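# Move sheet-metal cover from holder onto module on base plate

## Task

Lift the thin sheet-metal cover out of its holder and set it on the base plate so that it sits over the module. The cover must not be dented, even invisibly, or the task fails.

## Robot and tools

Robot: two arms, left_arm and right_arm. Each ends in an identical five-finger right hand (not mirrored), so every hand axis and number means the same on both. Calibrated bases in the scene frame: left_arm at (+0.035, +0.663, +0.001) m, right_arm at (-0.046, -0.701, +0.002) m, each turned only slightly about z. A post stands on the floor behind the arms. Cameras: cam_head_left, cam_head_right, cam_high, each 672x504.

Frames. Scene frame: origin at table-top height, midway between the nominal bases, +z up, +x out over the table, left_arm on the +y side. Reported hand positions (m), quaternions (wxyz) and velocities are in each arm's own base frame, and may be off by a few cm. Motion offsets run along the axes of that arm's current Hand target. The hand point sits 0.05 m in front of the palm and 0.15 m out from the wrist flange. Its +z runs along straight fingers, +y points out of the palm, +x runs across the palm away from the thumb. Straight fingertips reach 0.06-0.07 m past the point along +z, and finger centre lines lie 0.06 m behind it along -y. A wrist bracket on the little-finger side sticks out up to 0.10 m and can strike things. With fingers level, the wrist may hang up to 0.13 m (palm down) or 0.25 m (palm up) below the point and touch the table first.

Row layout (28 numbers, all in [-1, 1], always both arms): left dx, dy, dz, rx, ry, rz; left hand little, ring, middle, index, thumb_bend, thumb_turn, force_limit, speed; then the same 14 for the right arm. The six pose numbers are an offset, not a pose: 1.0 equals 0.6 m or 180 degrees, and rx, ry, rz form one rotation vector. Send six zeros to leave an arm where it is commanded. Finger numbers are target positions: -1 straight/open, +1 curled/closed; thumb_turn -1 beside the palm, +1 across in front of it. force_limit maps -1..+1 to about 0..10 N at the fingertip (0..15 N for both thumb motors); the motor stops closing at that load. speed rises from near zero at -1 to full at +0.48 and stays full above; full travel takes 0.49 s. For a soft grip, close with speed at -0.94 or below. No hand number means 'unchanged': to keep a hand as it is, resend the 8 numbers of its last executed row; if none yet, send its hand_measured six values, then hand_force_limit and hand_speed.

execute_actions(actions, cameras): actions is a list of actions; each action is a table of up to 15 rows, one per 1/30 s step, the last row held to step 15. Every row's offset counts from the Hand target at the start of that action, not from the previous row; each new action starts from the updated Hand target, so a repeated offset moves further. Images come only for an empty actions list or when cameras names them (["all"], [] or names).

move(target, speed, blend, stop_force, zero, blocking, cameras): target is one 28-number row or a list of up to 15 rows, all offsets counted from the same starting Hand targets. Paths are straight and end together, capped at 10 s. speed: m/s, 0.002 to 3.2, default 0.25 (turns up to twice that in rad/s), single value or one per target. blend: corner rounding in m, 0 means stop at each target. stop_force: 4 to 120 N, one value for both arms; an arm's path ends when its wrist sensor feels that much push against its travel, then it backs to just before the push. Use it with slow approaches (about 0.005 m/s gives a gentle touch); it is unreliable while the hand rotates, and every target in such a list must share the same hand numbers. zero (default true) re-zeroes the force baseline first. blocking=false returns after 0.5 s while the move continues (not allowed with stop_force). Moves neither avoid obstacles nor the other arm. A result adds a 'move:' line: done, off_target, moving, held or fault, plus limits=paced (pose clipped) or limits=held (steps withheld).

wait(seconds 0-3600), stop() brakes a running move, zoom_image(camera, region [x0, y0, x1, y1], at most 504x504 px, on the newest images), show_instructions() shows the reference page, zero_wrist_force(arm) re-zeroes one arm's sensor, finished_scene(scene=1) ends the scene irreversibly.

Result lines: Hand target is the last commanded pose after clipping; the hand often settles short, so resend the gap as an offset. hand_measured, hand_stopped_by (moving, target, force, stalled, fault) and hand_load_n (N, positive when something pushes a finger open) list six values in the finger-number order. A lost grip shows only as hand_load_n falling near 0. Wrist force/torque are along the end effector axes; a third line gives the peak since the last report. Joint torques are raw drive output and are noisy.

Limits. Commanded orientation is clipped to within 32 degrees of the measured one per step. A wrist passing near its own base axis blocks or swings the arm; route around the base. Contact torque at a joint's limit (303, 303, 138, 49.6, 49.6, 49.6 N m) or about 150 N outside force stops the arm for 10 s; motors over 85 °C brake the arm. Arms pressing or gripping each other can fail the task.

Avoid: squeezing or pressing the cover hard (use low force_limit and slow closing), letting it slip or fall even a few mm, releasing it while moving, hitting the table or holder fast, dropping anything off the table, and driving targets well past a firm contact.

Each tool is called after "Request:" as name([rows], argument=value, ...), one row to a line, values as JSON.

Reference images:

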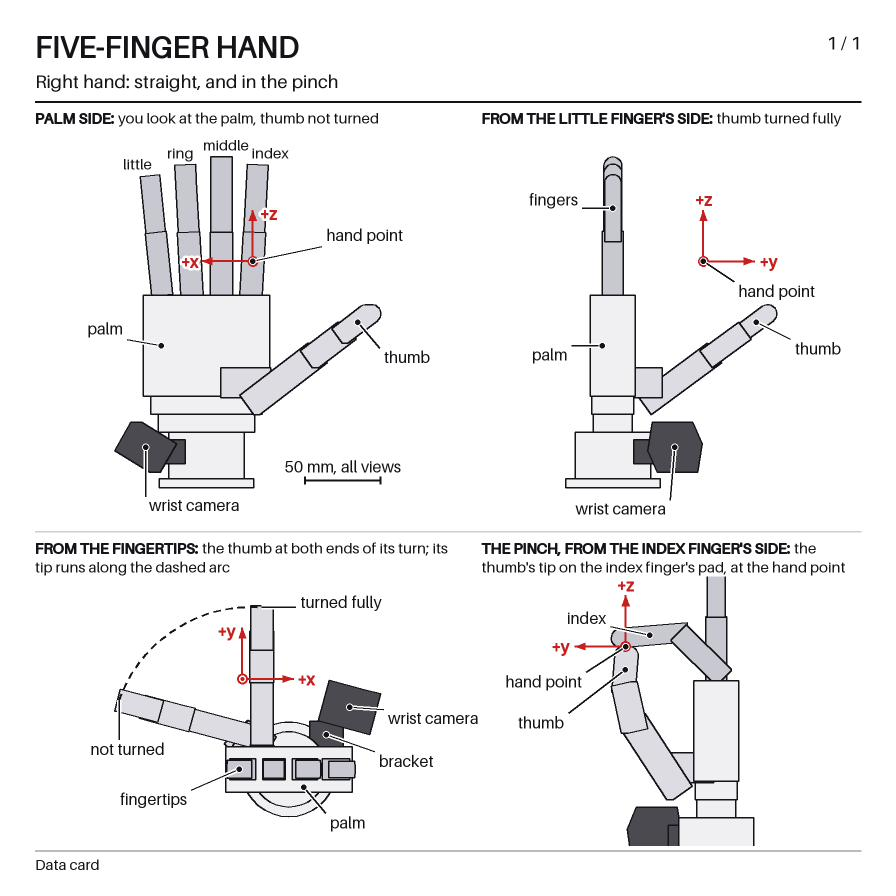

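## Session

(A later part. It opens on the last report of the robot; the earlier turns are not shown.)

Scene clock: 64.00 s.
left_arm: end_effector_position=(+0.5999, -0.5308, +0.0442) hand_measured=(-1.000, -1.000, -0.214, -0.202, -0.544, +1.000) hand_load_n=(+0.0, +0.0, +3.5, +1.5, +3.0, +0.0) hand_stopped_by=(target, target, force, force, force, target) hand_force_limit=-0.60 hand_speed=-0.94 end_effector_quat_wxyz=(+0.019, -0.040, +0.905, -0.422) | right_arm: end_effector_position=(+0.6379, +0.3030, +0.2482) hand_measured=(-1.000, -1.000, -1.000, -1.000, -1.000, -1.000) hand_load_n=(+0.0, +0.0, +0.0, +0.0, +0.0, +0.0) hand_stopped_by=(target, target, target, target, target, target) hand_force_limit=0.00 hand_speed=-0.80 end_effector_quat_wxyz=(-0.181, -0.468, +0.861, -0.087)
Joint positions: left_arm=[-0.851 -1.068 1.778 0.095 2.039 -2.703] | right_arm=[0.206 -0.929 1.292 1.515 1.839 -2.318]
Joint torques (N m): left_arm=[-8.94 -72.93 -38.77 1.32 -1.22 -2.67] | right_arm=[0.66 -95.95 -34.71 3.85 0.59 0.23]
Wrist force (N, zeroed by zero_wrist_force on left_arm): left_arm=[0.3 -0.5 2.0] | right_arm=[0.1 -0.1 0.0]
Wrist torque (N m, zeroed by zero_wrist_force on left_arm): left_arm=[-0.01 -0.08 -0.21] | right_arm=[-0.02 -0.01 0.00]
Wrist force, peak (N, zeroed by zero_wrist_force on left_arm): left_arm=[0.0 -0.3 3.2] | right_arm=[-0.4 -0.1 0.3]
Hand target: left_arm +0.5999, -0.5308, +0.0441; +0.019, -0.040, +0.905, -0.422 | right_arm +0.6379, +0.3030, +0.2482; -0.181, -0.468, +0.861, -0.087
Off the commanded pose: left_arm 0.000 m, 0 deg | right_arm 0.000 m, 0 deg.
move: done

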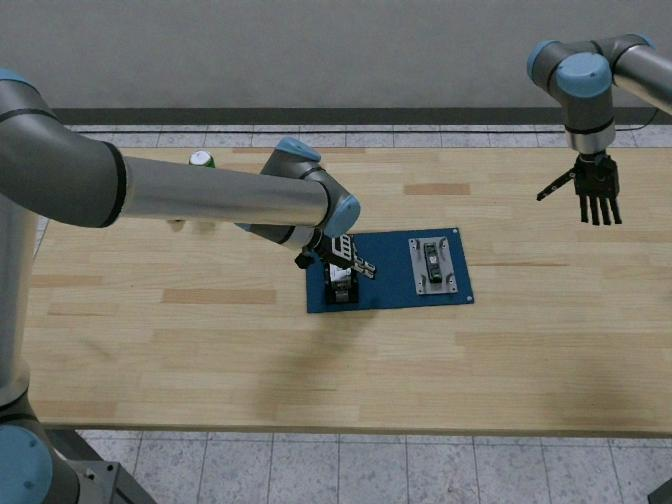

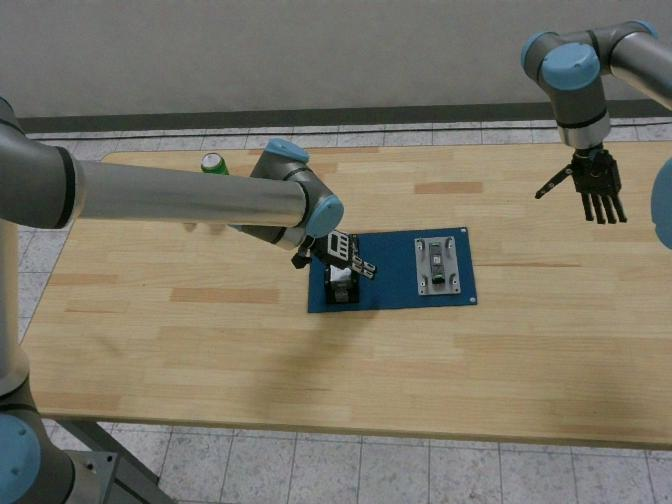

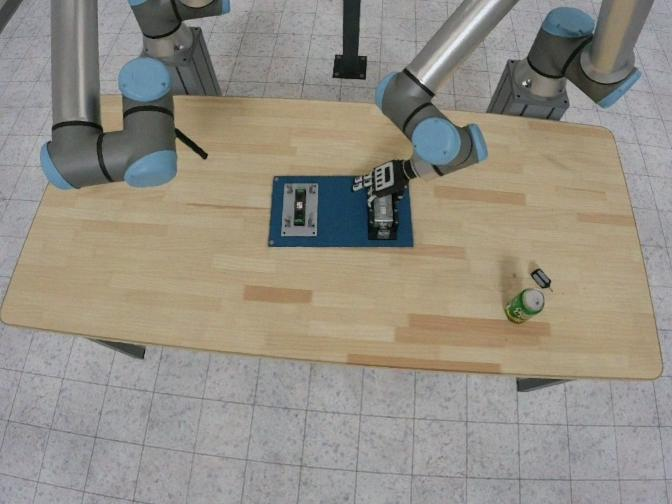

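Request:
move(target=[0,-0.00638,-0.00536,0,0,0,-1,-1,0.1,0.1,-0.4,1,-0.6,-0.94,0,0,0,0,0,0,-1,-1,-1,-1,-1,-1,0,-0.8], speed=0.01, cameras=["all"])

Request:
zoom_image(camera="cam_high", region=[360, 185, 410, 235])

Request:
zoom_image(camera="cam_head_right", region=[310, 235, 370, 305])

Scene clock: 65.40 s.
left_arm: end_effector_position=(+0.5999, -0.5308, +0.0492) hand_measured=(-1.000, -1.000, -0.214, -0.202, -0.544, +1.000) hand_load_n=(+0.0, +0.0, +3.0, +1.0, +3.0, +0.0) hand_stopped_by=(target, target, force, force, force, target) hand_force_limit=-0.60 hand_speed=-0.94 end_effector_quat_wxyz=(+0.019, -0.040, +0.905, -0.422) | right_arm: end_effector_position=(+0.6379, +0.3030, +0.2482) hand_measured=(-1.000, -1.000, -1.000, -1.000, -1.000, -1.000) hand_load_n=(+0.0, +0.0, +0.0, +0.0, +0.0, +0.0) hand_stopped_by=(target, target, target, target, target, target) hand_force_limit=0.00 hand_speed=-0.80 end_effector_quat_wxyz=(-0.181, -0.468, +0.861, -0.087)
Joint positions: left_arm=[-0.851 -1.073 1.775 0.103 2.039 -2.703] | right_arm=[0.206 -0.929 1.292 1.515 1.839 -2.318]
Joint torques (N m): left_arm=[-5.74 -73.04 -38.83 1.29 -0.74 -2.16] | right_arm=[0.09 -96.1 -34.5 4.08 0.64 0.17]
Wrist force (N, zeroed by zero_wrist_force on left_arm): left_arm=[-0.1 0.1 1.7] | right_arm=[0.0 0.0 -0.1]
Wrist torque (N m, zeroed by zero_wrist_force on left_arm): left_arm=[0.11 -0.02 -0.22] | right_arm=[0.00 0.00 0.00]
Wrist force, peak (N, zeroed by zero_wrist_force on left_arm): left_arm=[-0.4 0.0 2.9] | right_arm=[-0.3 -0.2 0.2]
Hand target: left_arm +0.5999, -0.5308, +0.0491; +0.019, -0.040, +0.905, -0.422 | right_arm +0.6379, +0.3030, +0.2482; -0.181, -0.468, +0.861, -0.087
Off the commanded pose: left_arm 0.000 m, 0 deg | right_arm 0.000 m, 0 deg.
move: done

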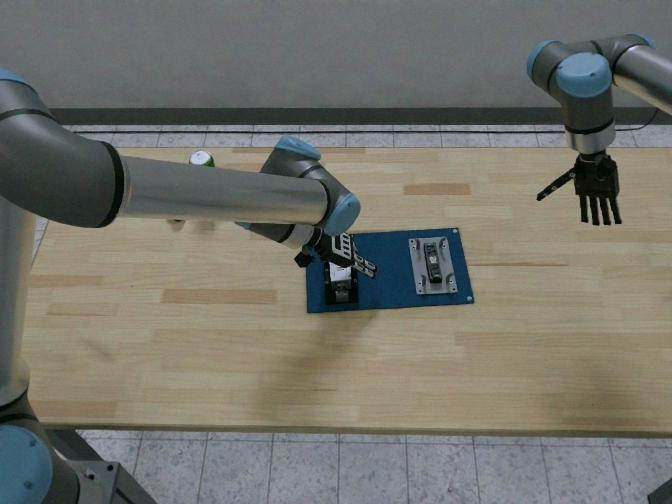

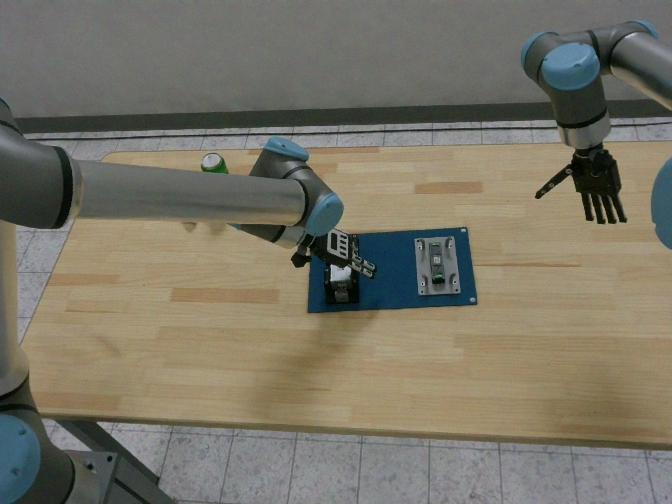

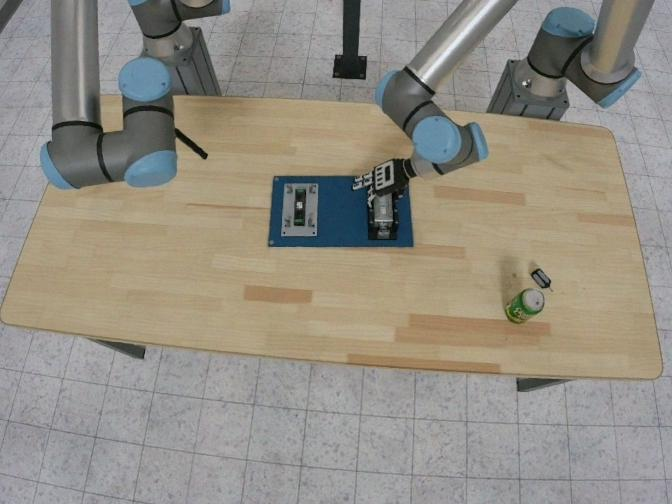

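Scaled by 10.080 from the camera's image (finer frame: 960x720).

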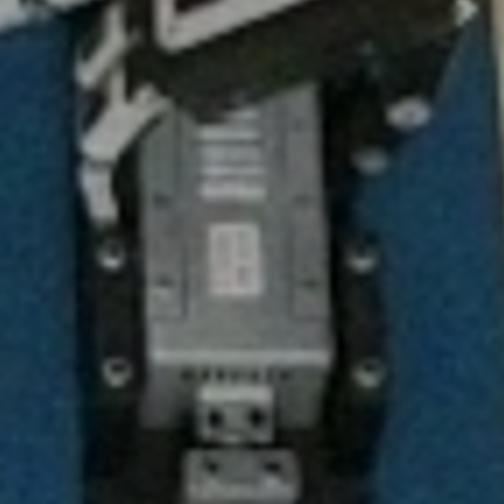

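Scaled by 7.200 from the camera's image (finer frame: 960x720).

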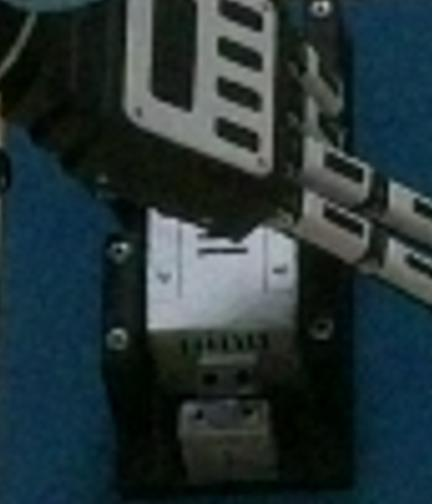

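Request:
move(target=[0,0,0,0,0,0,-1,-1,-0.5,-0.5,-0.9,1,-0.7,-0.8,0,0,0,0,0,0,-1,-1,-1,-1,-1,-1,0,-0.8], speed=0.02)

Request:
zero_wrist_force(arm="left_arm")

Request:
move(target=[0,0.01021,0.00857,0,0,0,-1,-1,-0.5,-0.5,-0.9,1,-0.7,-0.8,0,0,0,0,0,0,-1,-1,-1,-1,-1,-1,0,-0.8], speed=0.02, cameras=["all"])

Request:
zoom_image(camera="cam_high", region=[360, 185, 410, 235])

Scene clock: 68.23 s.
left_arm: end_effector_position=(+0.5999, -0.5308, +0.0491) hand_measured=(-1.000, -1.000, -0.500, -0.500, -0.900, +1.000) hand_load_n=(-0.5, +0.0, +0.0, +0.0, +0.0, +0.0) hand_stopped_by=(target, target, target, target, target, target) hand_force_limit=-0.70 hand_speed=-0.80 end_effector_quat_wxyz=(+0.019, -0.040, +0.905, -0.422) | right_arm: end_effector_position=(+0.6379, +0.3030, +0.2482) hand_measured=(-1.000, -1.000, -1.000, -1.000, -1.000, -1.000) hand_load_n=(+0.0, +0.0, +0.0, +0.0, +0.0, +0.0) hand_stopped_by=(target, target, target, target, target, target) hand_force_limit=0.00 hand_speed=-0.80 end_effector_quat_wxyz=(-0.181, -0.468, +0.861, -0.087)
Joint positions: left_arm=[-0.851 -1.073 1.775 0.103 2.039 -2.703] | right_arm=[0.206 -0.929 1.292 1.515 1.839 -2.318]
Joint torques (N m): left_arm=[-2.67 -67.85 -21.64 0.51 -0.32 -0.89] | right_arm=[0.29 -95.63 -35.05 3.75 0.36 0.13]
Wrist force (N, zeroed by zero_wrist_force on left_arm): left_arm=[-0.3 0.3 -0.1] | right_arm=[-0.4 -0.2 0.0]
Wrist torque (N m, zeroed by zero_wrist_force on left_arm): left_arm=[0.04 0.05 -0.22] | right_arm=[-0.03 0.06 -0.03]
Wrist force, peak (N, zeroed by zero_wrist_force on left_arm): left_arm=[0.1 -0.3 2.4] | right_arm=[0.0 -0.3 0.4]
Hand target: left_arm +0.5999, -0.5308, +0.0491; +0.019, -0.040, +0.905, -0.422 | right_arm +0.6379, +0.3030, +0.2482; -0.181, -0.468, +0.861, -0.087
Off the commanded pose: left_arm 0.000 m, 0 deg | right_arm 0.000 m, 0 deg.
move: done

Wrist force sensor zeroed.

Scene clock: 68.87 s.
left_arm: end_effector_position=(+0.5999, -0.5308, +0.0409) hand_measured=(-1.000, -1.000, -0.500, -0.500, -0.900, +1.000) hand_load_n=(+0.0, +0.0, +0.0, +0.0, +0.0, +0.0) hand_stopped_by=(target, target, target, target, target, target) hand_force_limit=-0.70 hand_speed=-0.80 end_effector_quat_wxyz=(+0.019, -0.040, +0.905, -0.422) | right_arm: end_effector_position=(+0.6379, +0.3030, +0.2482) hand_measured=(-1.000, -1.000, -1.000, -1.000, -1.000, -1.000) hand_load_n=(+0.0, +0.0, +0.0, +0.0, +0.0, +0.0) hand_stopped_by=(target, target, target, target, target, target) hand_force_limit=0.00 hand_speed=-0.80 end_effector_quat_wxyz=(-0.181, -0.468, +0.861, -0.087)
Joint positions: left_arm=[-0.851 -1.064 1.779 0.09 2.039 -2.703] | right_arm=[0.206 -0.929 1.292 1.515 1.839 -2.318]
Joint torques (N m): left_arm=[-1.62 -88.58 -27.71 3.29 0.01 -0.28] | right_arm=[1.48 -95.39 -34.95 3.69 0.47 0.25]
Wrist force (N, zeroed by zero_wrist_force on left_arm): left_arm=[0.0 -0.3 0.5] | right_arm=[0.0 -0.1 0.0]
Wrist torque (N m, zeroed by zero_wrist_force on left_arm): left_arm=[-0.07 -0.02 0.00] | right_arm=[-0.02 0.00 0.00]
Wrist force, peak (N, zeroed by zero_wrist_force on left_arm): left_arm=[0.4 -0.6 0.0] | right_arm=[-0.4 -0.1 0.2]
Hand target: left_arm +0.5999, -0.5308, +0.0411; +0.019, -0.040, +0.905, -0.422 | right_arm +0.6379, +0.3030, +0.2482; -0.181, -0.468, +0.861, -0.087
Off the commanded pose: left_arm 0.000 m, 0 deg | right_arm 0.000 m, 0 deg.
move: done

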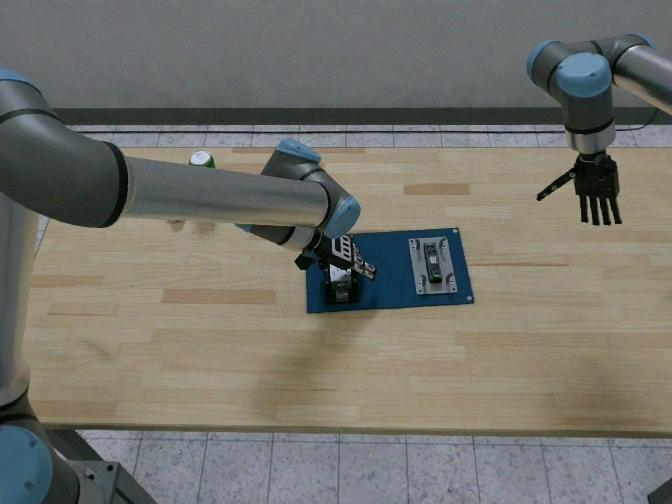

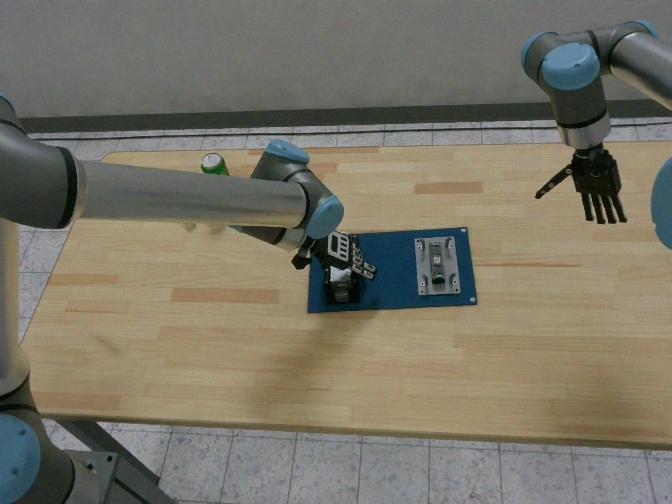

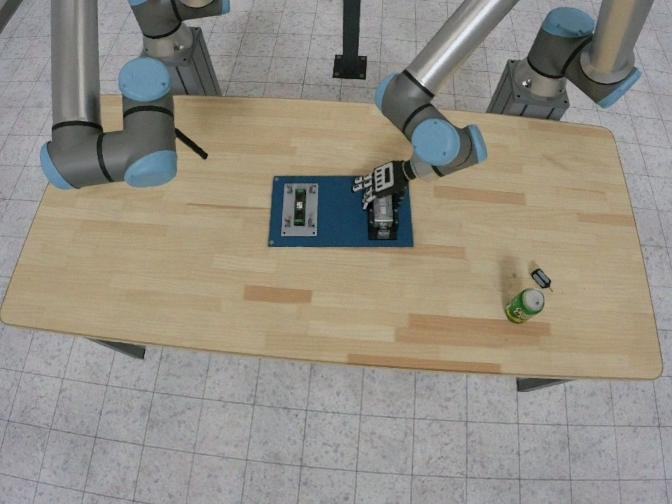

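Scaled by 10.080 from the camera's image (finer frame: 960x720).

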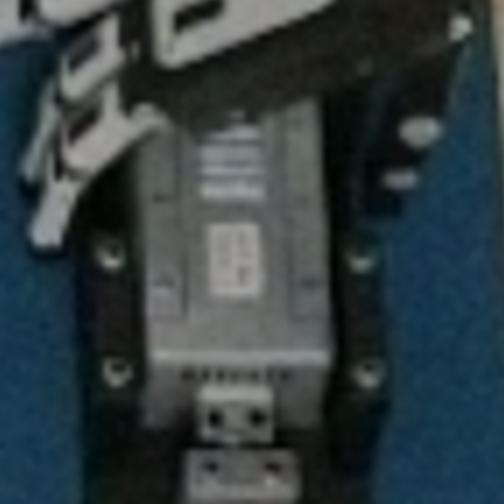

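Request:
move(target=[0,0,0,0,0,0,-1,-1,0.1,0.1,-0.9,1,-0.6,-0.95,0,0,0,0,0,0,-1,-1,-1,-1,-1,-1,0,-0.8], speed=0.02)

Request:
move(target=[0,0,0,0,0,0,-1,-1,0.1,0.1,-0.4,1,-0.35,-0.94,0,0,0,0,0,0,-1,-1,-1,-1,-1,-1,0,-0.8], speed=0.02)

Scene clock: 71.50 s.
left_arm: end_effector_position=(+0.5999, -0.5309, +0.0411) hand_measured=(-1.000, -1.000, -0.218, -0.198, -0.900, +1.000) hand_load_n=(+0.0, +0.0, +2.0, +2.0, +0.0, +0.0) hand_stopped_by=(target, target, force, force, target, target) hand_force_limit=-0.60 hand_speed=-0.95 end_effector_quat_wxyz=(+0.019, -0.040, +0.905, -0.422) | right_arm: end_effector_position=(+0.6379, +0.3030, +0.2482) hand_measured=(-1.000, -1.000, -1.000, -1.000, -1.000, -1.000) hand_load_n=(+0.0, +0.0, +0.0, +0.0, +0.0, +0.0) hand_stopped_by=(target, target, target, target, target, target) hand_force_limit=0.00 hand_speed=-0.80 end_effector_quat_wxyz=(-0.181, -0.468, +0.861, -0.087)
Joint positions: left_arm=[-0.851 -1.065 1.779 0.09 2.039 -2.703] | right_arm=[0.206 -0.929 1.292 1.515 1.839 -2.318]
Joint torques (N m): left_arm=[2.87 -88.44 -39.09 3.71 0.61 1.02] | right_arm=[0.36 -97.23 -34.41 3.91 0.48 0.27]
Wrist force (N, zeroed by zero_wrist_force on left_arm): left_arm=[0.3 -2.2 3.3] | right_arm=[-0.2 -0.3 0.1]
Wrist torque (N m, zeroed by zero_wrist_force on left_arm): left_arm=[-0.02 -0.07 0.00] | right_arm=[-0.05 0.03 -0.02]
Wrist force, peak (N, zeroed by zero_wrist_force on left_arm): left_arm=[0.3 -2.3 3.8] | right_arm=[-0.1 -0.4 0.3]
Hand target: left_arm +0.5999, -0.5308, +0.0411; +0.019, -0.040, +0.905, -0.422 | right_arm +0.6379, +0.3030, +0.2482; -0.181, -0.468, +0.861, -0.087
Off the commanded pose: left_arm 0.000 m, 0 deg | right_arm 0.000 m, 0 deg.
move: done

Scene clock: 75.93 s.
left_arm: end_effector_position=(+0.5999, -0.5308, +0.0411) hand_measured=(-1.000, -1.000, -0.218, -0.198, -0.534, +1.000) hand_load_n=(+0.0, +0.0, +2.0, +2.0, +5.0, +0.0) hand_stopped_by=(target, target, force, force, force, target) hand_force_limit=-0.35 hand_speed=-0.94 end_effector_quat_wxyz=(+0.019, -0.040, +0.905, -0.422) | right_arm: end_effector_position=(+0.6379, +0.3030, +0.2482) hand_measured=(-1.000, -1.000, -1.000, -1.000, -1.000, -1.000) hand_load_n=(+0.0, +0.0, +0.0, +0.0, +0.0, +0.0) hand_stopped_by=(target, target, target, target, target, target) hand_force_limit=0.00 hand_speed=-0.80 end_effector_quat_wxyz=(-0.181, -0.468, +0.861, -0.087)
Joint positions: left_arm=[-0.851 -1.065 1.779 0.09 2.039 -2.703] | right_arm=[0.206 -0.929 1.292 1.515 1.839 -2.318]
Joint torques (N m): left_arm=[7.08 -87.86 -21.52 3.33 0.98 1.9] | right_arm=[0 -96.26 -34.11 3.97 0.76 0.24]
Wrist force (N, zeroed by zero_wrist_force on left_arm): left_arm=[0.0 0.2 0.9] | right_arm=[-0.2 -0.4 0.2]
Wrist torque (N m, zeroed by zero_wrist_force on left_arm): left_arm=[-0.02 0.00 -0.01] | right_arm=[-0.06 0.03 -0.02]
Wrist force, peak (N, zeroed by zero_wrist_force on left_arm): left_arm=[0.2 -2.3 4.0] | right_arm=[-0.5 0.0 -0.2]
Hand target: left_arm +0.5999, -0.5308, +0.0411; +0.019, -0.040, +0.905, -0.422 | right_arm +0.6379, +0.3030, +0.2482; -0.181, -0.468, +0.861, -0.087
Off the commanded pose: left_arm 0.000 m, 0 deg | right_arm 0.000 m, 0 deg.
move: done

Request:
move(target=[0,-0.00638,-0.00536,0,0,0,-1,-1,0.1,0.1,-0.4,1,-0.35,-0.94,0,0,0,0,0,0,-1,-1,-1,-1,-1,-1,0,-0.8], speed=0.01, cameras=["all"])

Request:
zoom_image(camera="cam_high", region=[360, 185, 410, 235])

Scene clock: 81.87 s.
left_arm: end_effector_position=(+0.5999, -0.5308, +0.0462) hand_measured=(-1.000, -1.000, -0.218, -0.198, -0.534, +1.000) hand_load_n=(+0.0, +0.0, +2.0, +2.0, +5.0, +0.0) hand_stopped_by=(target, target, force, force, force, target) hand_force_limit=-0.35 hand_speed=-0.94 end_effector_quat_wxyz=(+0.019, -0.040, +0.905, -0.422) | right_arm: end_effector_position=(+0.6379, +0.3030, +0.2482) hand_measured=(-1.000, -1.000, -1.000, -1.000, -1.000, -1.000) hand_load_n=(+0.0, +0.0, +0.0, +0.5, +0.0, +0.0) hand_stopped_by=(target, target, target, target, target, target) hand_force_limit=0.00 hand_speed=-0.80 end_effector_quat_wxyz=(-0.181, -0.468, +0.861, -0.087)
Joint positions: left_arm=[-0.851 -1.07 1.777 0.098 2.039 -2.703] | right_arm=[0.206 -0.929 1.292 1.515 1.839 -2.318]
Joint torques (N m): left_arm=[6.85 -72.89 -39.1 1 0.82 1.75] | right_arm=[0.77 -96.11 -34.27 3.88 0.72 0.39]
Wrist force (N, zeroed by zero_wrist_force on left_arm): left_arm=[0.1 0.5 1.6] | right_arm=[-0.1 -0.1 0.2]
Wrist torque (N m, zeroed by zero_wrist_force on left_arm): left_arm=[-0.02 -0.04 0.01] | right_arm=[-0.02 0.02 -0.01]
Wrist force, peak (N, zeroed by zero_wrist_force on left_arm): left_arm=[-0.1 0.3 2.4] | right_arm=[-0.4 -0.4 0.1]
Hand target: left_arm +0.5999, -0.5308, +0.0461; +0.019, -0.040, +0.905, -0.422 | right_arm +0.6379, +0.3030, +0.2482; -0.181, -0.468, +0.861, -0.087
Off the commanded pose: left_arm 0.000 m, 0 deg | right_arm 0.000 m, 0 deg.
move: done

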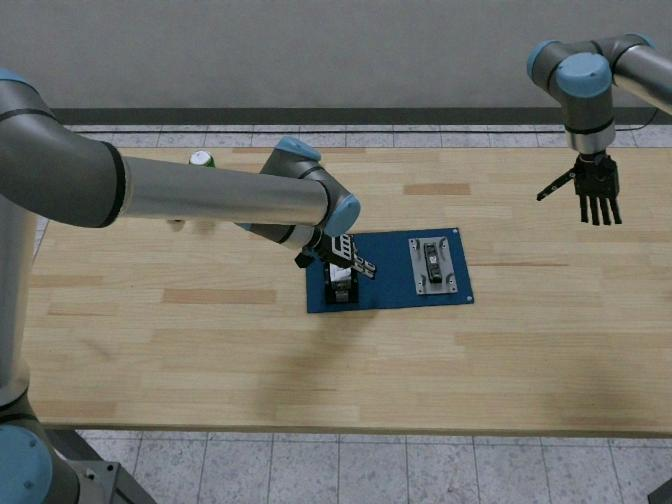

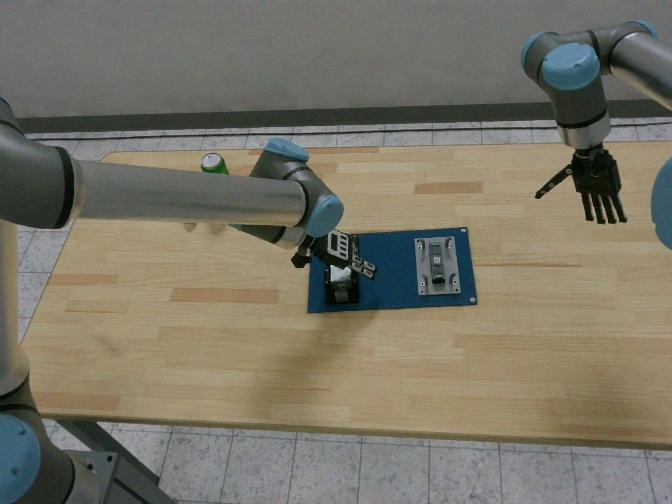

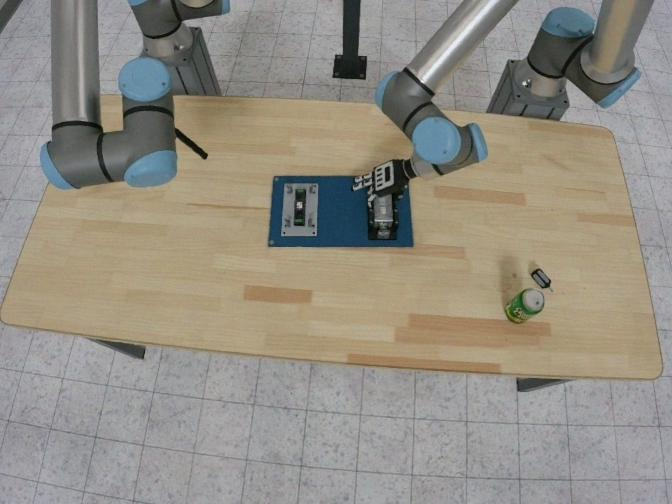

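Scaled by 10.080 from the camera's image (finer frame: 960x720).

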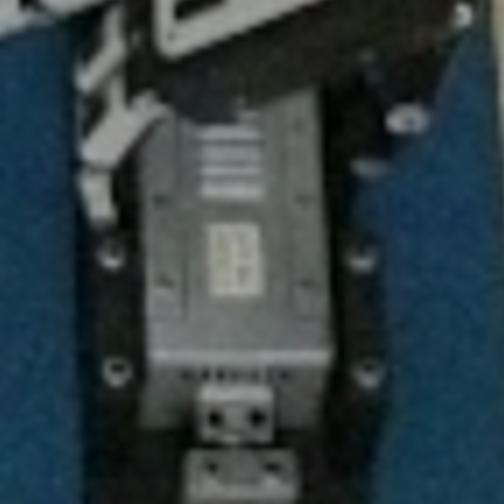

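Request:
move(target=[0,0,0,0,0,0,-1,-1,0.1,0.1,-0.38,1,0.0,-0.94,0,0,0,0,0,0,-1,-1,-1,-1,-1,-1,0,-0.8], speed=0.02)

Scene clock: 83.47 s.
left_arm: end_effector_position=(+0.5999, -0.5308, +0.0461) hand_measured=(-1.000, -1.000, -0.218, -0.198, -0.524, +1.000) hand_load_n=(+0.0, +0.0, +2.0, +2.5, +7.0, +0.0) hand_stopped_by=(target, target, force, force, force, target) hand_force_limit=0.00 hand_speed=-0.94 end_effector_quat_wxyz=(+0.019, -0.040, +0.905, -0.422) | right_arm: end_effector_position=(+0.6379, +0.3030, +0.2482) hand_measured=(-1.000, -1.000, -1.000, -1.000, -1.000, -1.000) hand_load_n=(+0.0, +0.0, +0.0, +0.0, -0.5, +0.0) hand_stopped_by=(target, target, target, target, target, target) hand_force_limit=0.00 hand_speed=-0.80 end_effector_quat_wxyz=(-0.181, -0.468, +0.861, -0.087)
Joint positions: left_arm=[-0.851 -1.07 1.777 0.098 2.039 -2.703] | right_arm=[0.206 -0.929 1.292 1.515 1.839 -2.318]
Joint torques (N m): left_arm=[8.35 -66.43 -22.19 -0.01 0.97 1.66] | right_arm=[1.02 -96.46 -33.31 3.97 0.86 0.3]
Wrist force (N, zeroed by zero_wrist_force on left_arm): left_arm=[-0.4 0.6 -0.2] | right_arm=[-0.2 -0.2 0.1]
Wrist torque (N m, zeroed by zero_wrist_force on left_arm): left_arm=[-0.05 0.07 -0.03] | right_arm=[-0.04 0.03 -0.01]
Wrist force, peak (N, zeroed by zero_wrist_force on left_arm): left_arm=[0.6 0.7 1.5] | right_arm=[-0.4 -0.2 -0.1]
Hand target: left_arm +0.5999, -0.5308, +0.0461; +0.019, -0.040, +0.905, -0.422 | right_arm +0.6379, +0.3030, +0.2482; -0.181, -0.468, +0.861, -0.087
Off the commanded pose: left_arm 0.000 m, 0 deg | right_arm 0.000 m, 0 deg.
move: done

Request:
move(target=[0,-0.00383,-0.00322,0,0,0,-1,-1,0.1,0.1,-0.38,1,0.0,-0.94,0,0,0,0,0,0,-1,-1,-1,-1,-1,-1,0,-0.8], speed=0.01, cameras=["all"])

Request:
zoom_image(camera="cam_high", region=[360, 185, 410, 235])

Request:
zoom_image(camera="cam_head_right", region=[310, 235, 370, 305])

Scene clock: 84.57 s.
left_arm: end_effector_position=(+0.5999, -0.5308, +0.0492) hand_measured=(-1.000, -1.000, -0.218, -0.198, -0.524, +1.000) hand_load_n=(+0.0, +0.0, +2.5, +2.5, +6.5, +0.5) hand_stopped_by=(target, target, force, force, force, target) hand_force_limit=0.00 hand_speed=-0.94 end_effector_quat_wxyz=(+0.019, -0.040, +0.905, -0.422) | right_arm: end_effector_position=(+0.6379, +0.3030, +0.2482) hand_measured=(-1.000, -1.000, -1.000, -1.000, -1.000, -1.000) hand_load_n=(+0.0, +0.0, +0.0, +0.0, +0.0, -0.5) hand_stopped_by=(target, target, target, target, target, target) hand_force_limit=0.00 hand_speed=-0.80 end_effector_quat_wxyz=(-0.181, -0.468, +0.861, -0.087)
Joint positions: left_arm=[-0.851 -1.073 1.775 0.103 2.039 -2.703] | right_arm=[0.206 -0.929 1.292 1.515 1.839 -2.318]
Joint torques (N m): left_arm=[7.44 -77.66 -41.86 0.93 1.02 1.58] | right_arm=[0.52 -97.29 -34.36 3.67 0.65 0.24]
Wrist force (N, zeroed by zero_wrist_force on left_arm): left_arm=[0.3 1.0 0.9] | right_arm=[-0.1 -0.1 0.1]
Wrist torque (N m, zeroed by zero_wrist_force on left_arm): left_arm=[-0.06 -0.05 0.02] | right_arm=[-0.03 0.01 -0.01]
Wrist force, peak (N, zeroed by zero_wrist_force on left_arm): left_arm=[0.0 0.8 1.8] | right_arm=[-0.4 -0.3 0.2]
Hand target: left_arm +0.5999, -0.5308, +0.0491; +0.019, -0.040, +0.905, -0.422 | right_arm +0.6379, +0.3030, +0.2482; -0.181, -0.468, +0.861, -0.087
Off the commanded pose: left_arm 0.000 m, 0 deg | right_arm 0.000 m, 0 deg.
move: done

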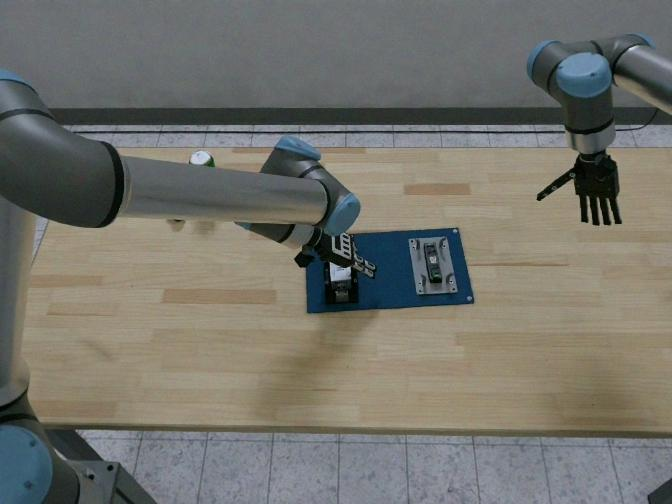

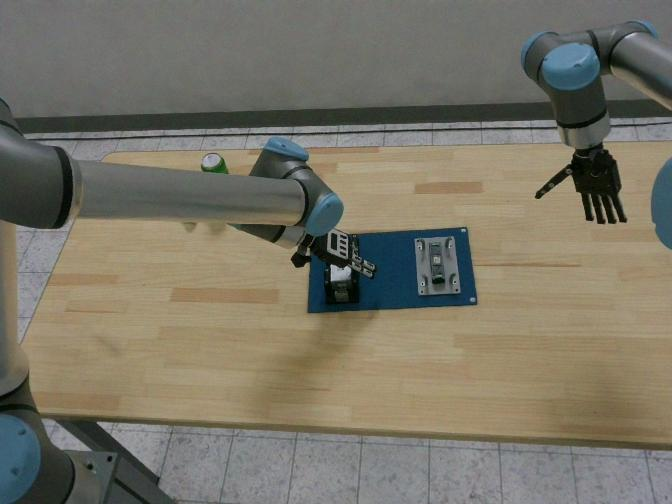

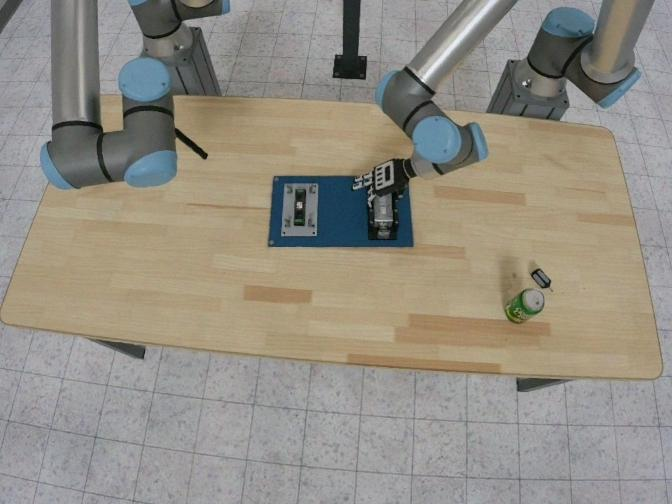

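Scaled by 10.080 from the camera's image (finer frame: 960x720).

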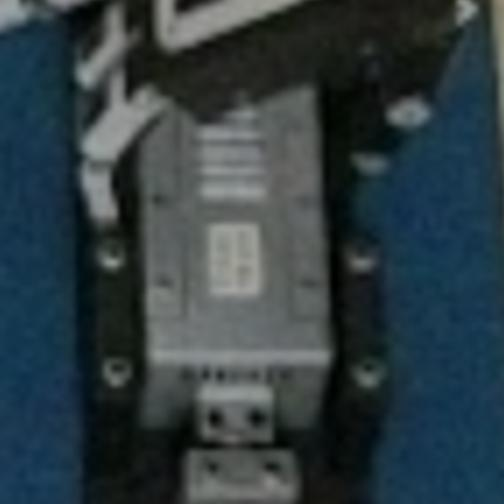

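Scaled by 7.200 from the camera's image (finer frame: 960x720).

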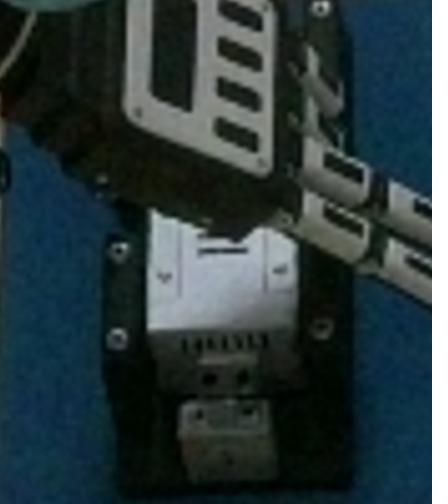

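Request:
move(target=[0,0,0,0,0,0,-1,-1,-0.5,-0.5,-0.8,1,-0.6,-0.8,0,0,0,0,0,0,-1,-1,-1,-1,-1,-1,0,-0.8], speed=0.02)

Request:
move(target=[0,-0.0255,-0.0214,0.0594,0,0,-1,-1,-0.5,-0.5,-0.8,1,-0.6,-0.8,0,0,0,0,0,0,-1,-1,-1,-1,-1,-1,0,-0.8], speed=0.05, cameras=["all"])

Request:
zoom_image(camera="cam_high", region=[350, 175, 420, 245])

Request:
zoom_image(camera="cam_head_right", region=[290, 225, 380, 315])

Scene clock: 87.80 s.
left_arm: end_effector_position=(+0.5999, -0.5308, +0.0491) hand_measured=(-1.000, -1.000, -0.500, -0.500, -0.800, +1.000) hand_load_n=(+0.0, +0.0, +0.0, +0.0, +0.0, +0.0) hand_stopped_by=(target, target, target, target, target, target) hand_force_limit=-0.60 hand_speed=-0.80 end_effector_quat_wxyz=(+0.019, -0.040, +0.905, -0.422) | right_arm: end_effector_position=(+0.6379, +0.3030, +0.2482) hand_measured=(-1.000, -1.000, -1.000, -1.000, -1.000, -1.000) hand_load_n=(+0.0, +0.0, +0.0, +0.0, +0.0, +0.0) hand_stopped_by=(target, target, target, target, target, target) hand_force_limit=0.00 hand_speed=-0.80 end_effector_quat_wxyz=(-0.181, -0.468, +0.861, -0.087)
Joint positions: left_arm=[-0.851 -1.073 1.775 0.103 2.039 -2.703] | right_arm=[0.206 -0.929 1.292 1.515 1.839 -2.318]
Joint torques (N m): left_arm=[7.53 -66.37 -34.54 0.71 0.99 1.68] | right_arm=[2.36 -96.48 -33.4 3.85 0.8 0.28]
Wrist force (N, zeroed by zero_wrist_force on left_arm): left_arm=[-0.3 -0.5 -0.1] | right_arm=[-0.1 0.0 0.3]
Wrist torque (N m, zeroed by zero_wrist_force on left_arm): left_arm=[-0.07 0.04 -0.04] | right_arm=[-0.02 0.01 -0.01]
Wrist force, peak (N, zeroed by zero_wrist_force on left_arm): left_arm=[0.4 1.4 -2.8] | right_arm=[-0.4 -0.5 0.2]
Hand target: left_arm +0.5999, -0.5308, +0.0491; +0.019, -0.040, +0.905, -0.422 | right_arm +0.6379, +0.3030, +0.2482; -0.181, -0.468, +0.861, -0.087
Off the commanded pose: left_arm 0.000 m, 0 deg | right_arm 0.000 m, 0 deg.
move: done

Scene clock: 89.97 s.
left_arm: end_effector_position=(+0.5999, -0.5307, +0.0691) hand_measured=(-1.000, -1.000, -0.500, -0.500, -0.800, +1.000) hand_load_n=(+0.0, +0.0, +0.0, +0.0, +0.0, +0.0) hand_stopped_by=(target, target, target, target, target, target) hand_force_limit=-0.60 hand_speed=-0.80 end_effector_quat_wxyz=(+0.022, -0.039, +0.862, -0.505) | right_arm: end_effector_position=(+0.6379, +0.3030, +0.2482) hand_measured=(-1.000, -1.000, -1.000, -1.000, -1.000, -1.000) hand_load_n=(+0.0, +0.0, +0.0, +0.0, +0.0, +0.0) hand_stopped_by=(target, target, target, target, target, target) hand_force_limit=0.00 hand_speed=-0.80 end_effector_quat_wxyz=(-0.181, -0.468, +0.861, -0.087)
Joint positions: left_arm=[-0.815 -1.124 1.86 -0.115 2.14 -2.774] | right_arm=[0.206 -0.929 1.292 1.515 1.839 -2.318]
Joint torques (N m): left_arm=[-5.84 -60.81 -41.76 3.03 -1.83 1.85] | right_arm=[0.1 -96.33 -33.48 3.49 0.64 0.32]
Wrist force (N, zeroed by zero_wrist_force on left_arm): left_arm=[0.1 -0.3 -0.1] | right_arm=[-0.1 0.0 0.0]
Wrist torque (N m, zeroed by zero_wrist_force on left_arm): left_arm=[-0.04 -0.05 0.17] | right_arm=[0.01 0.02 -0.01]
Wrist force, peak (N, zeroed by zero_wrist_force on left_arm): left_arm=[0.3 -0.9 0.7] | right_arm=[0.2 -0.4 -0.2]
Hand target: left_arm +0.5999, -0.5308, +0.0691; +0.023, -0.038, +0.862, -0.505 | right_arm +0.6379, +0.3030, +0.2482; -0.181, -0.468, +0.861, -0.087
Off the commanded pose: left_arm 0.000 m, 0 deg | right_arm 0.000 m, 0 deg.
move: done

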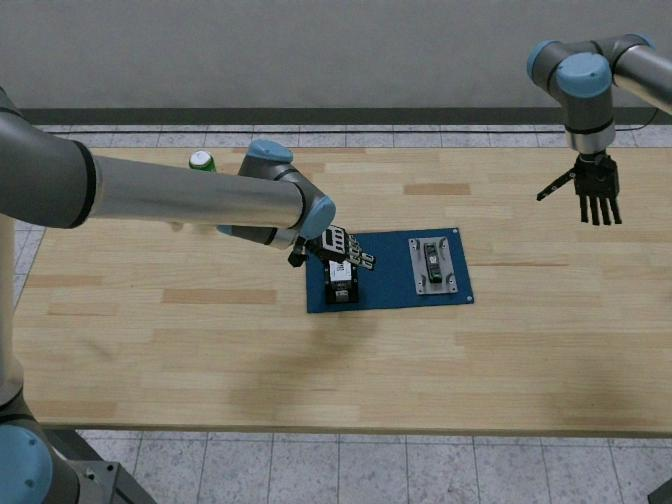

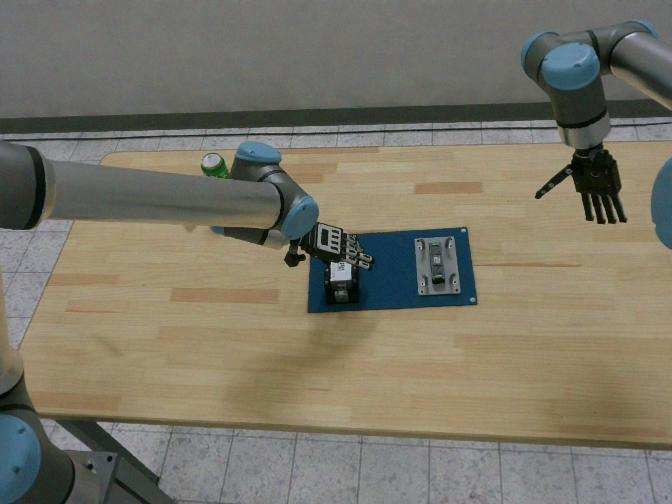

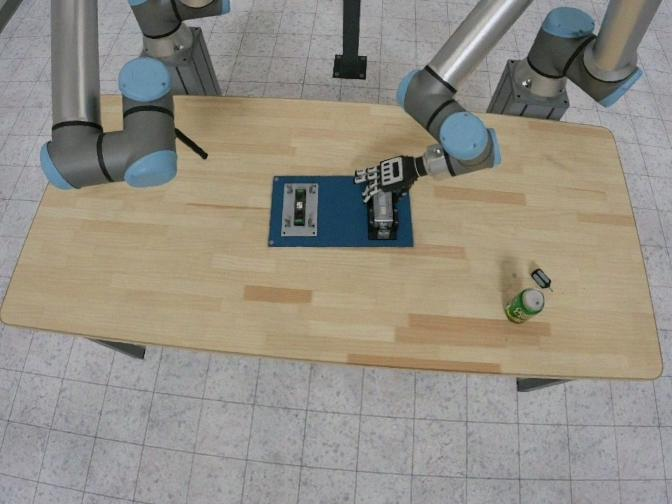

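Scaled by 7.200 from the camera's image (finer frame: 960x720).

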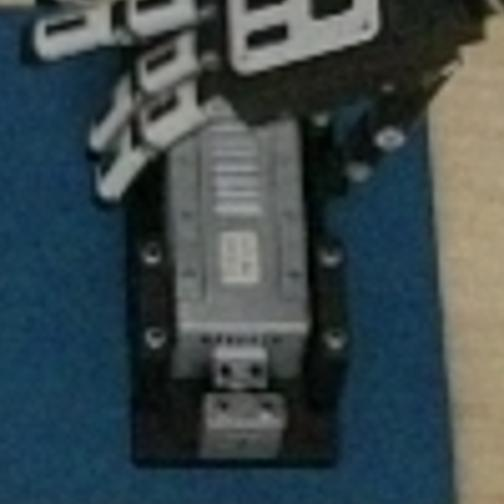

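Scaled by 5.600 from the camera's image (finer frame: 960x720).

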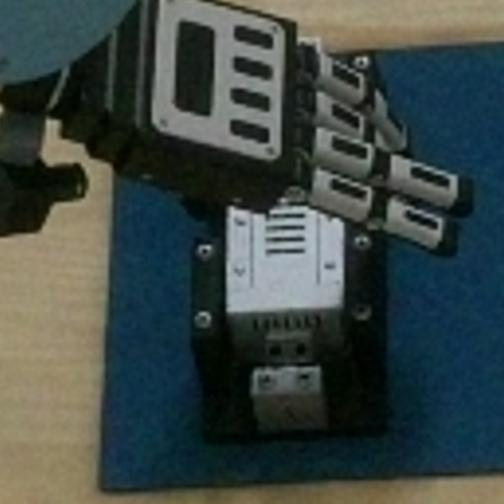

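Request:
move(target=[0,0.04215,0.02364,0,0,0,-1,-1,-0.5,-0.5,-0.8,1,-0.6,-0.8,0,0,0,0,0,0,-1,-1,-1,-1,-1,-1,0,-0.8], speed=0.02, stop_force=4, cameras=["all"])

Request:
zoom_image(camera="cam_high", region=[350, 175, 420, 245])

Scene clock: 93.03 s.
left_arm: end_effector_position=(+0.5999, -0.5308, +0.0401) hand_measured=(-1.000, -1.000, -0.500, -0.500, -0.800, +1.000) hand_load_n=(+0.0, +0.0, +0.0, +0.5, +0.0, +0.0) hand_stopped_by=(target, target, target, target, target, target) hand_force_limit=-0.60 hand_speed=-0.80 end_effector_quat_wxyz=(+0.023, -0.038, +0.862, -0.505) | right_arm: end_effector_position=(+0.6379, +0.3030, +0.2482) hand_measured=(-1.000, -1.000, -1.000, -1.000, -1.000, -1.000) hand_load_n=(+0.0, +0.0, +0.0, +0.0, +0.0, +0.0) hand_stopped_by=(target, target, target, target, target, target) hand_force_limit=0.00 hand_speed=-0.80 end_effector_quat_wxyz=(-0.181, -0.468, +0.861, -0.087)
Joint positions: left_arm=[-0.815 -1.09 1.873 -0.162 2.14 -2.774] | right_arm=[0.206 -0.929 1.292 1.515 1.839 -2.318]
Joint torques (N m): left_arm=[-9.69 -85.64 -40.72 2.96 0.5 1.31] | right_arm=[1.01 -98.59 -33.55 3.72 0.5 0.31]
Wrist force (N, zeroed by zero_wrist_force on left_arm): left_arm=[0.3 -0.3 0.3] | right_arm=[0.1 -0.2 0.1]
Wrist torque (N m, zeroed by zero_wrist_force on left_arm): left_arm=[-0.06 -0.07 0.14] | right_arm=[-0.04 -0.01 0.01]
Wrist force, peak (N, zeroed by zero_wrist_force on left_arm): left_arm=[0.8 -0.8 0.6] | right_arm=[-0.5 -0.3 0.2]
Hand target: left_arm +0.5999, -0.5308, +0.0401; +0.023, -0.038, +0.862, -0.505 | right_arm +0.6379, +0.3030, +0.2482; -0.181, -0.468, +0.861, -0.087
Off the commanded pose: left_arm 0.000 m, 0 deg | right_arm 0.000 m, 0 deg.
move: done

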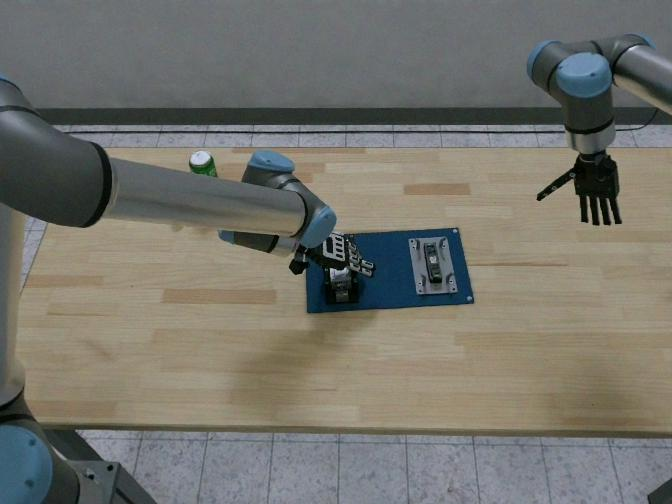

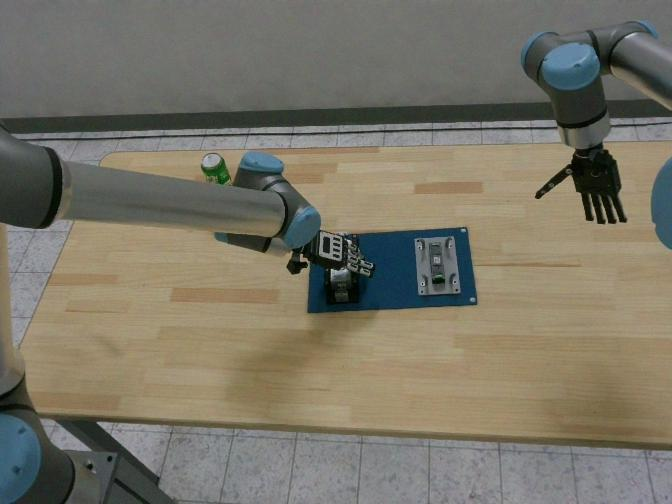

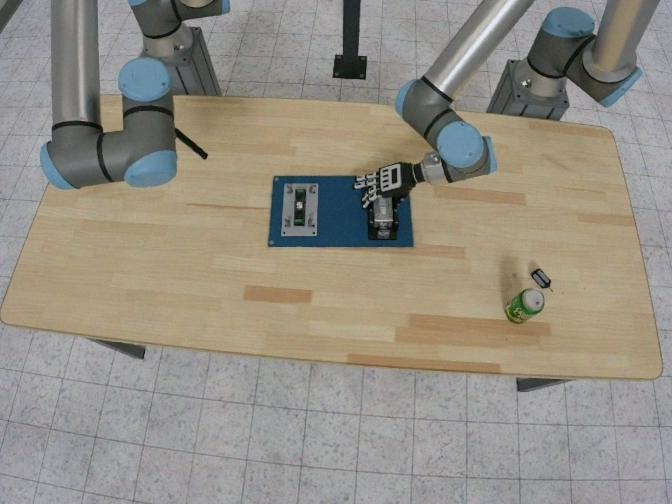

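Scaled by 7.200 from the camera's image (finer frame: 960x720).

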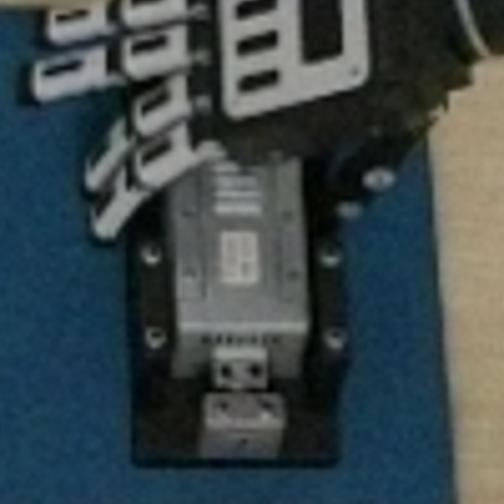

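Request:
zero_wrist_force(arm="left_arm")

Request:
move(target=[0,0,0,0,0,0,-1,-1,0.1,0.1,-0.8,1,-0.6,-0.95,0,0,0,0,0,0,-1,-1,-1,-1,-1,-1,0,-0.8], speed=0.02)

Request:
move(target=[0,0,0,0,0,0,-1,-1,0.1,0.1,-0.4,1,-0.5,-0.94,0,0,0,0,0,0,-1,-1,-1,-1,-1,-1,0,-0.8], speed=0.02)

Wrist force sensor zeroed.

Scene clock: 95.83 s.
left_arm: end_effector_position=(+0.5999, -0.5308, +0.0401) hand_measured=(-1.000, -1.000, -0.180, -0.170, -0.800, +1.000) hand_load_n=(+0.0, +0.0, +2.0, +2.0, +0.0, +0.0) hand_stopped_by=(target, target, force, force, target, target) hand_force_limit=-0.60 hand_speed=-0.95 end_effector_quat_wxyz=(+0.023, -0.038, +0.862, -0.505) | right_arm: end_effector_position=(+0.6379, +0.3030, +0.2482) hand_measured=(-1.000, -1.000, -1.000, -1.000, -1.000, -1.000) hand_load_n=(+0.0, +0.0, +0.0, +0.0, +0.0, +0.0) hand_stopped_by=(target, target, target, target, target, target) hand_force_limit=0.00 hand_speed=-0.80 end_effector_quat_wxyz=(-0.181, -0.468, +0.861, -0.087)
Joint positions: left_arm=[-0.815 -1.09 1.873 -0.162 2.14 -2.774] | right_arm=[0.206 -0.929 1.292 1.515 1.839 -2.318]
Joint torques (N m): left_arm=[-6.91 -86.01 -38.14 2.61 0.61 -0.78] | right_arm=[2.25 -96.03 -33.08 3.85 0.63 0.47]
Wrist force (N, zeroed by zero_wrist_force on left_arm): left_arm=[-0.1 -1.5 2.9] | right_arm=[0.0 0.0 -0.1]
Wrist torque (N m, zeroed by zero_wrist_force on left_arm): left_arm=[0.00 0.01 -0.02] | right_arm=[0.00 0.01 0.00]
Wrist force, peak (N, zeroed by zero_wrist_force on left_arm): left_arm=[-0.2 -1.3 3.2] | right_arm=[-0.3 -0.3 0.3]
Hand target: left_arm +0.5999, -0.5308, +0.0401; +0.023, -0.038, +0.862, -0.505 | right_arm +0.6379, +0.3030, +0.2482; -0.181, -0.468, +0.861, -0.087
Off the commanded pose: left_arm 0.000 m, 0 deg | right_arm 0.000 m, 0 deg.
move: done

Scene clock: 98.60 s.
left_arm: end_effector_position=(+0.5999, -0.5308, +0.0401) hand_measured=(-1.000, -1.000, -0.180, -0.170, -0.578, +1.000) hand_load_n=(+0.0, +0.0, +1.5, +2.0, +4.0, +0.0) hand_stopped_by=(target, target, force, force, force, target) hand_force_limit=-0.50 hand_speed=-0.94 end_effector_quat_wxyz=(+0.023, -0.038, +0.862, -0.505) | right_arm: end_effector_position=(+0.6379, +0.3030, +0.2482) hand_measured=(-1.000, -1.000, -1.000, -1.000, -1.000, -1.000) hand_load_n=(+0.0, +0.0, +0.0, +0.0, +0.0, +0.0) hand_stopped_by=(target, target, target, target, target, target) hand_force_limit=0.00 hand_speed=-0.80 end_effector_quat_wxyz=(-0.181, -0.468, +0.861, -0.087)
Joint positions: left_arm=[-0.815 -1.09 1.873 -0.162 2.14 -2.774] | right_arm=[0.206 -0.929 1.292 1.515 1.839 -2.318]
Joint torques (N m): left_arm=[-1.05 -84.88 -25.45 2.41 0.46 -2.44] | right_arm=[0.18 -96.77 -33.04 4.05 0.75 0.64]
Wrist force (N, zeroed by zero_wrist_force on left_arm): left_arm=[0.2 0.7 0.7] | right_arm=[-0.1 0.0 0.1]
Wrist torque (N m, zeroed by zero_wrist_force on left_arm): left_arm=[0.04 -0.02 0.03] | right_arm=[0.00 0.02 -0.01]
Wrist force, peak (N, zeroed by zero_wrist_force on left_arm): left_arm=[0.1 -1.5 3.8] | right_arm=[0.1 -0.6 -0.1]
Hand target: left_arm +0.5999, -0.5308, +0.0401; +0.023, -0.038, +0.862, -0.505 | right_arm +0.6379, +0.3030, +0.2482; -0.181, -0.468, +0.861, -0.087
Off the commanded pose: left_arm 0.000 m, 0 deg | right_arm 0.000 m, 0 deg.
move: done


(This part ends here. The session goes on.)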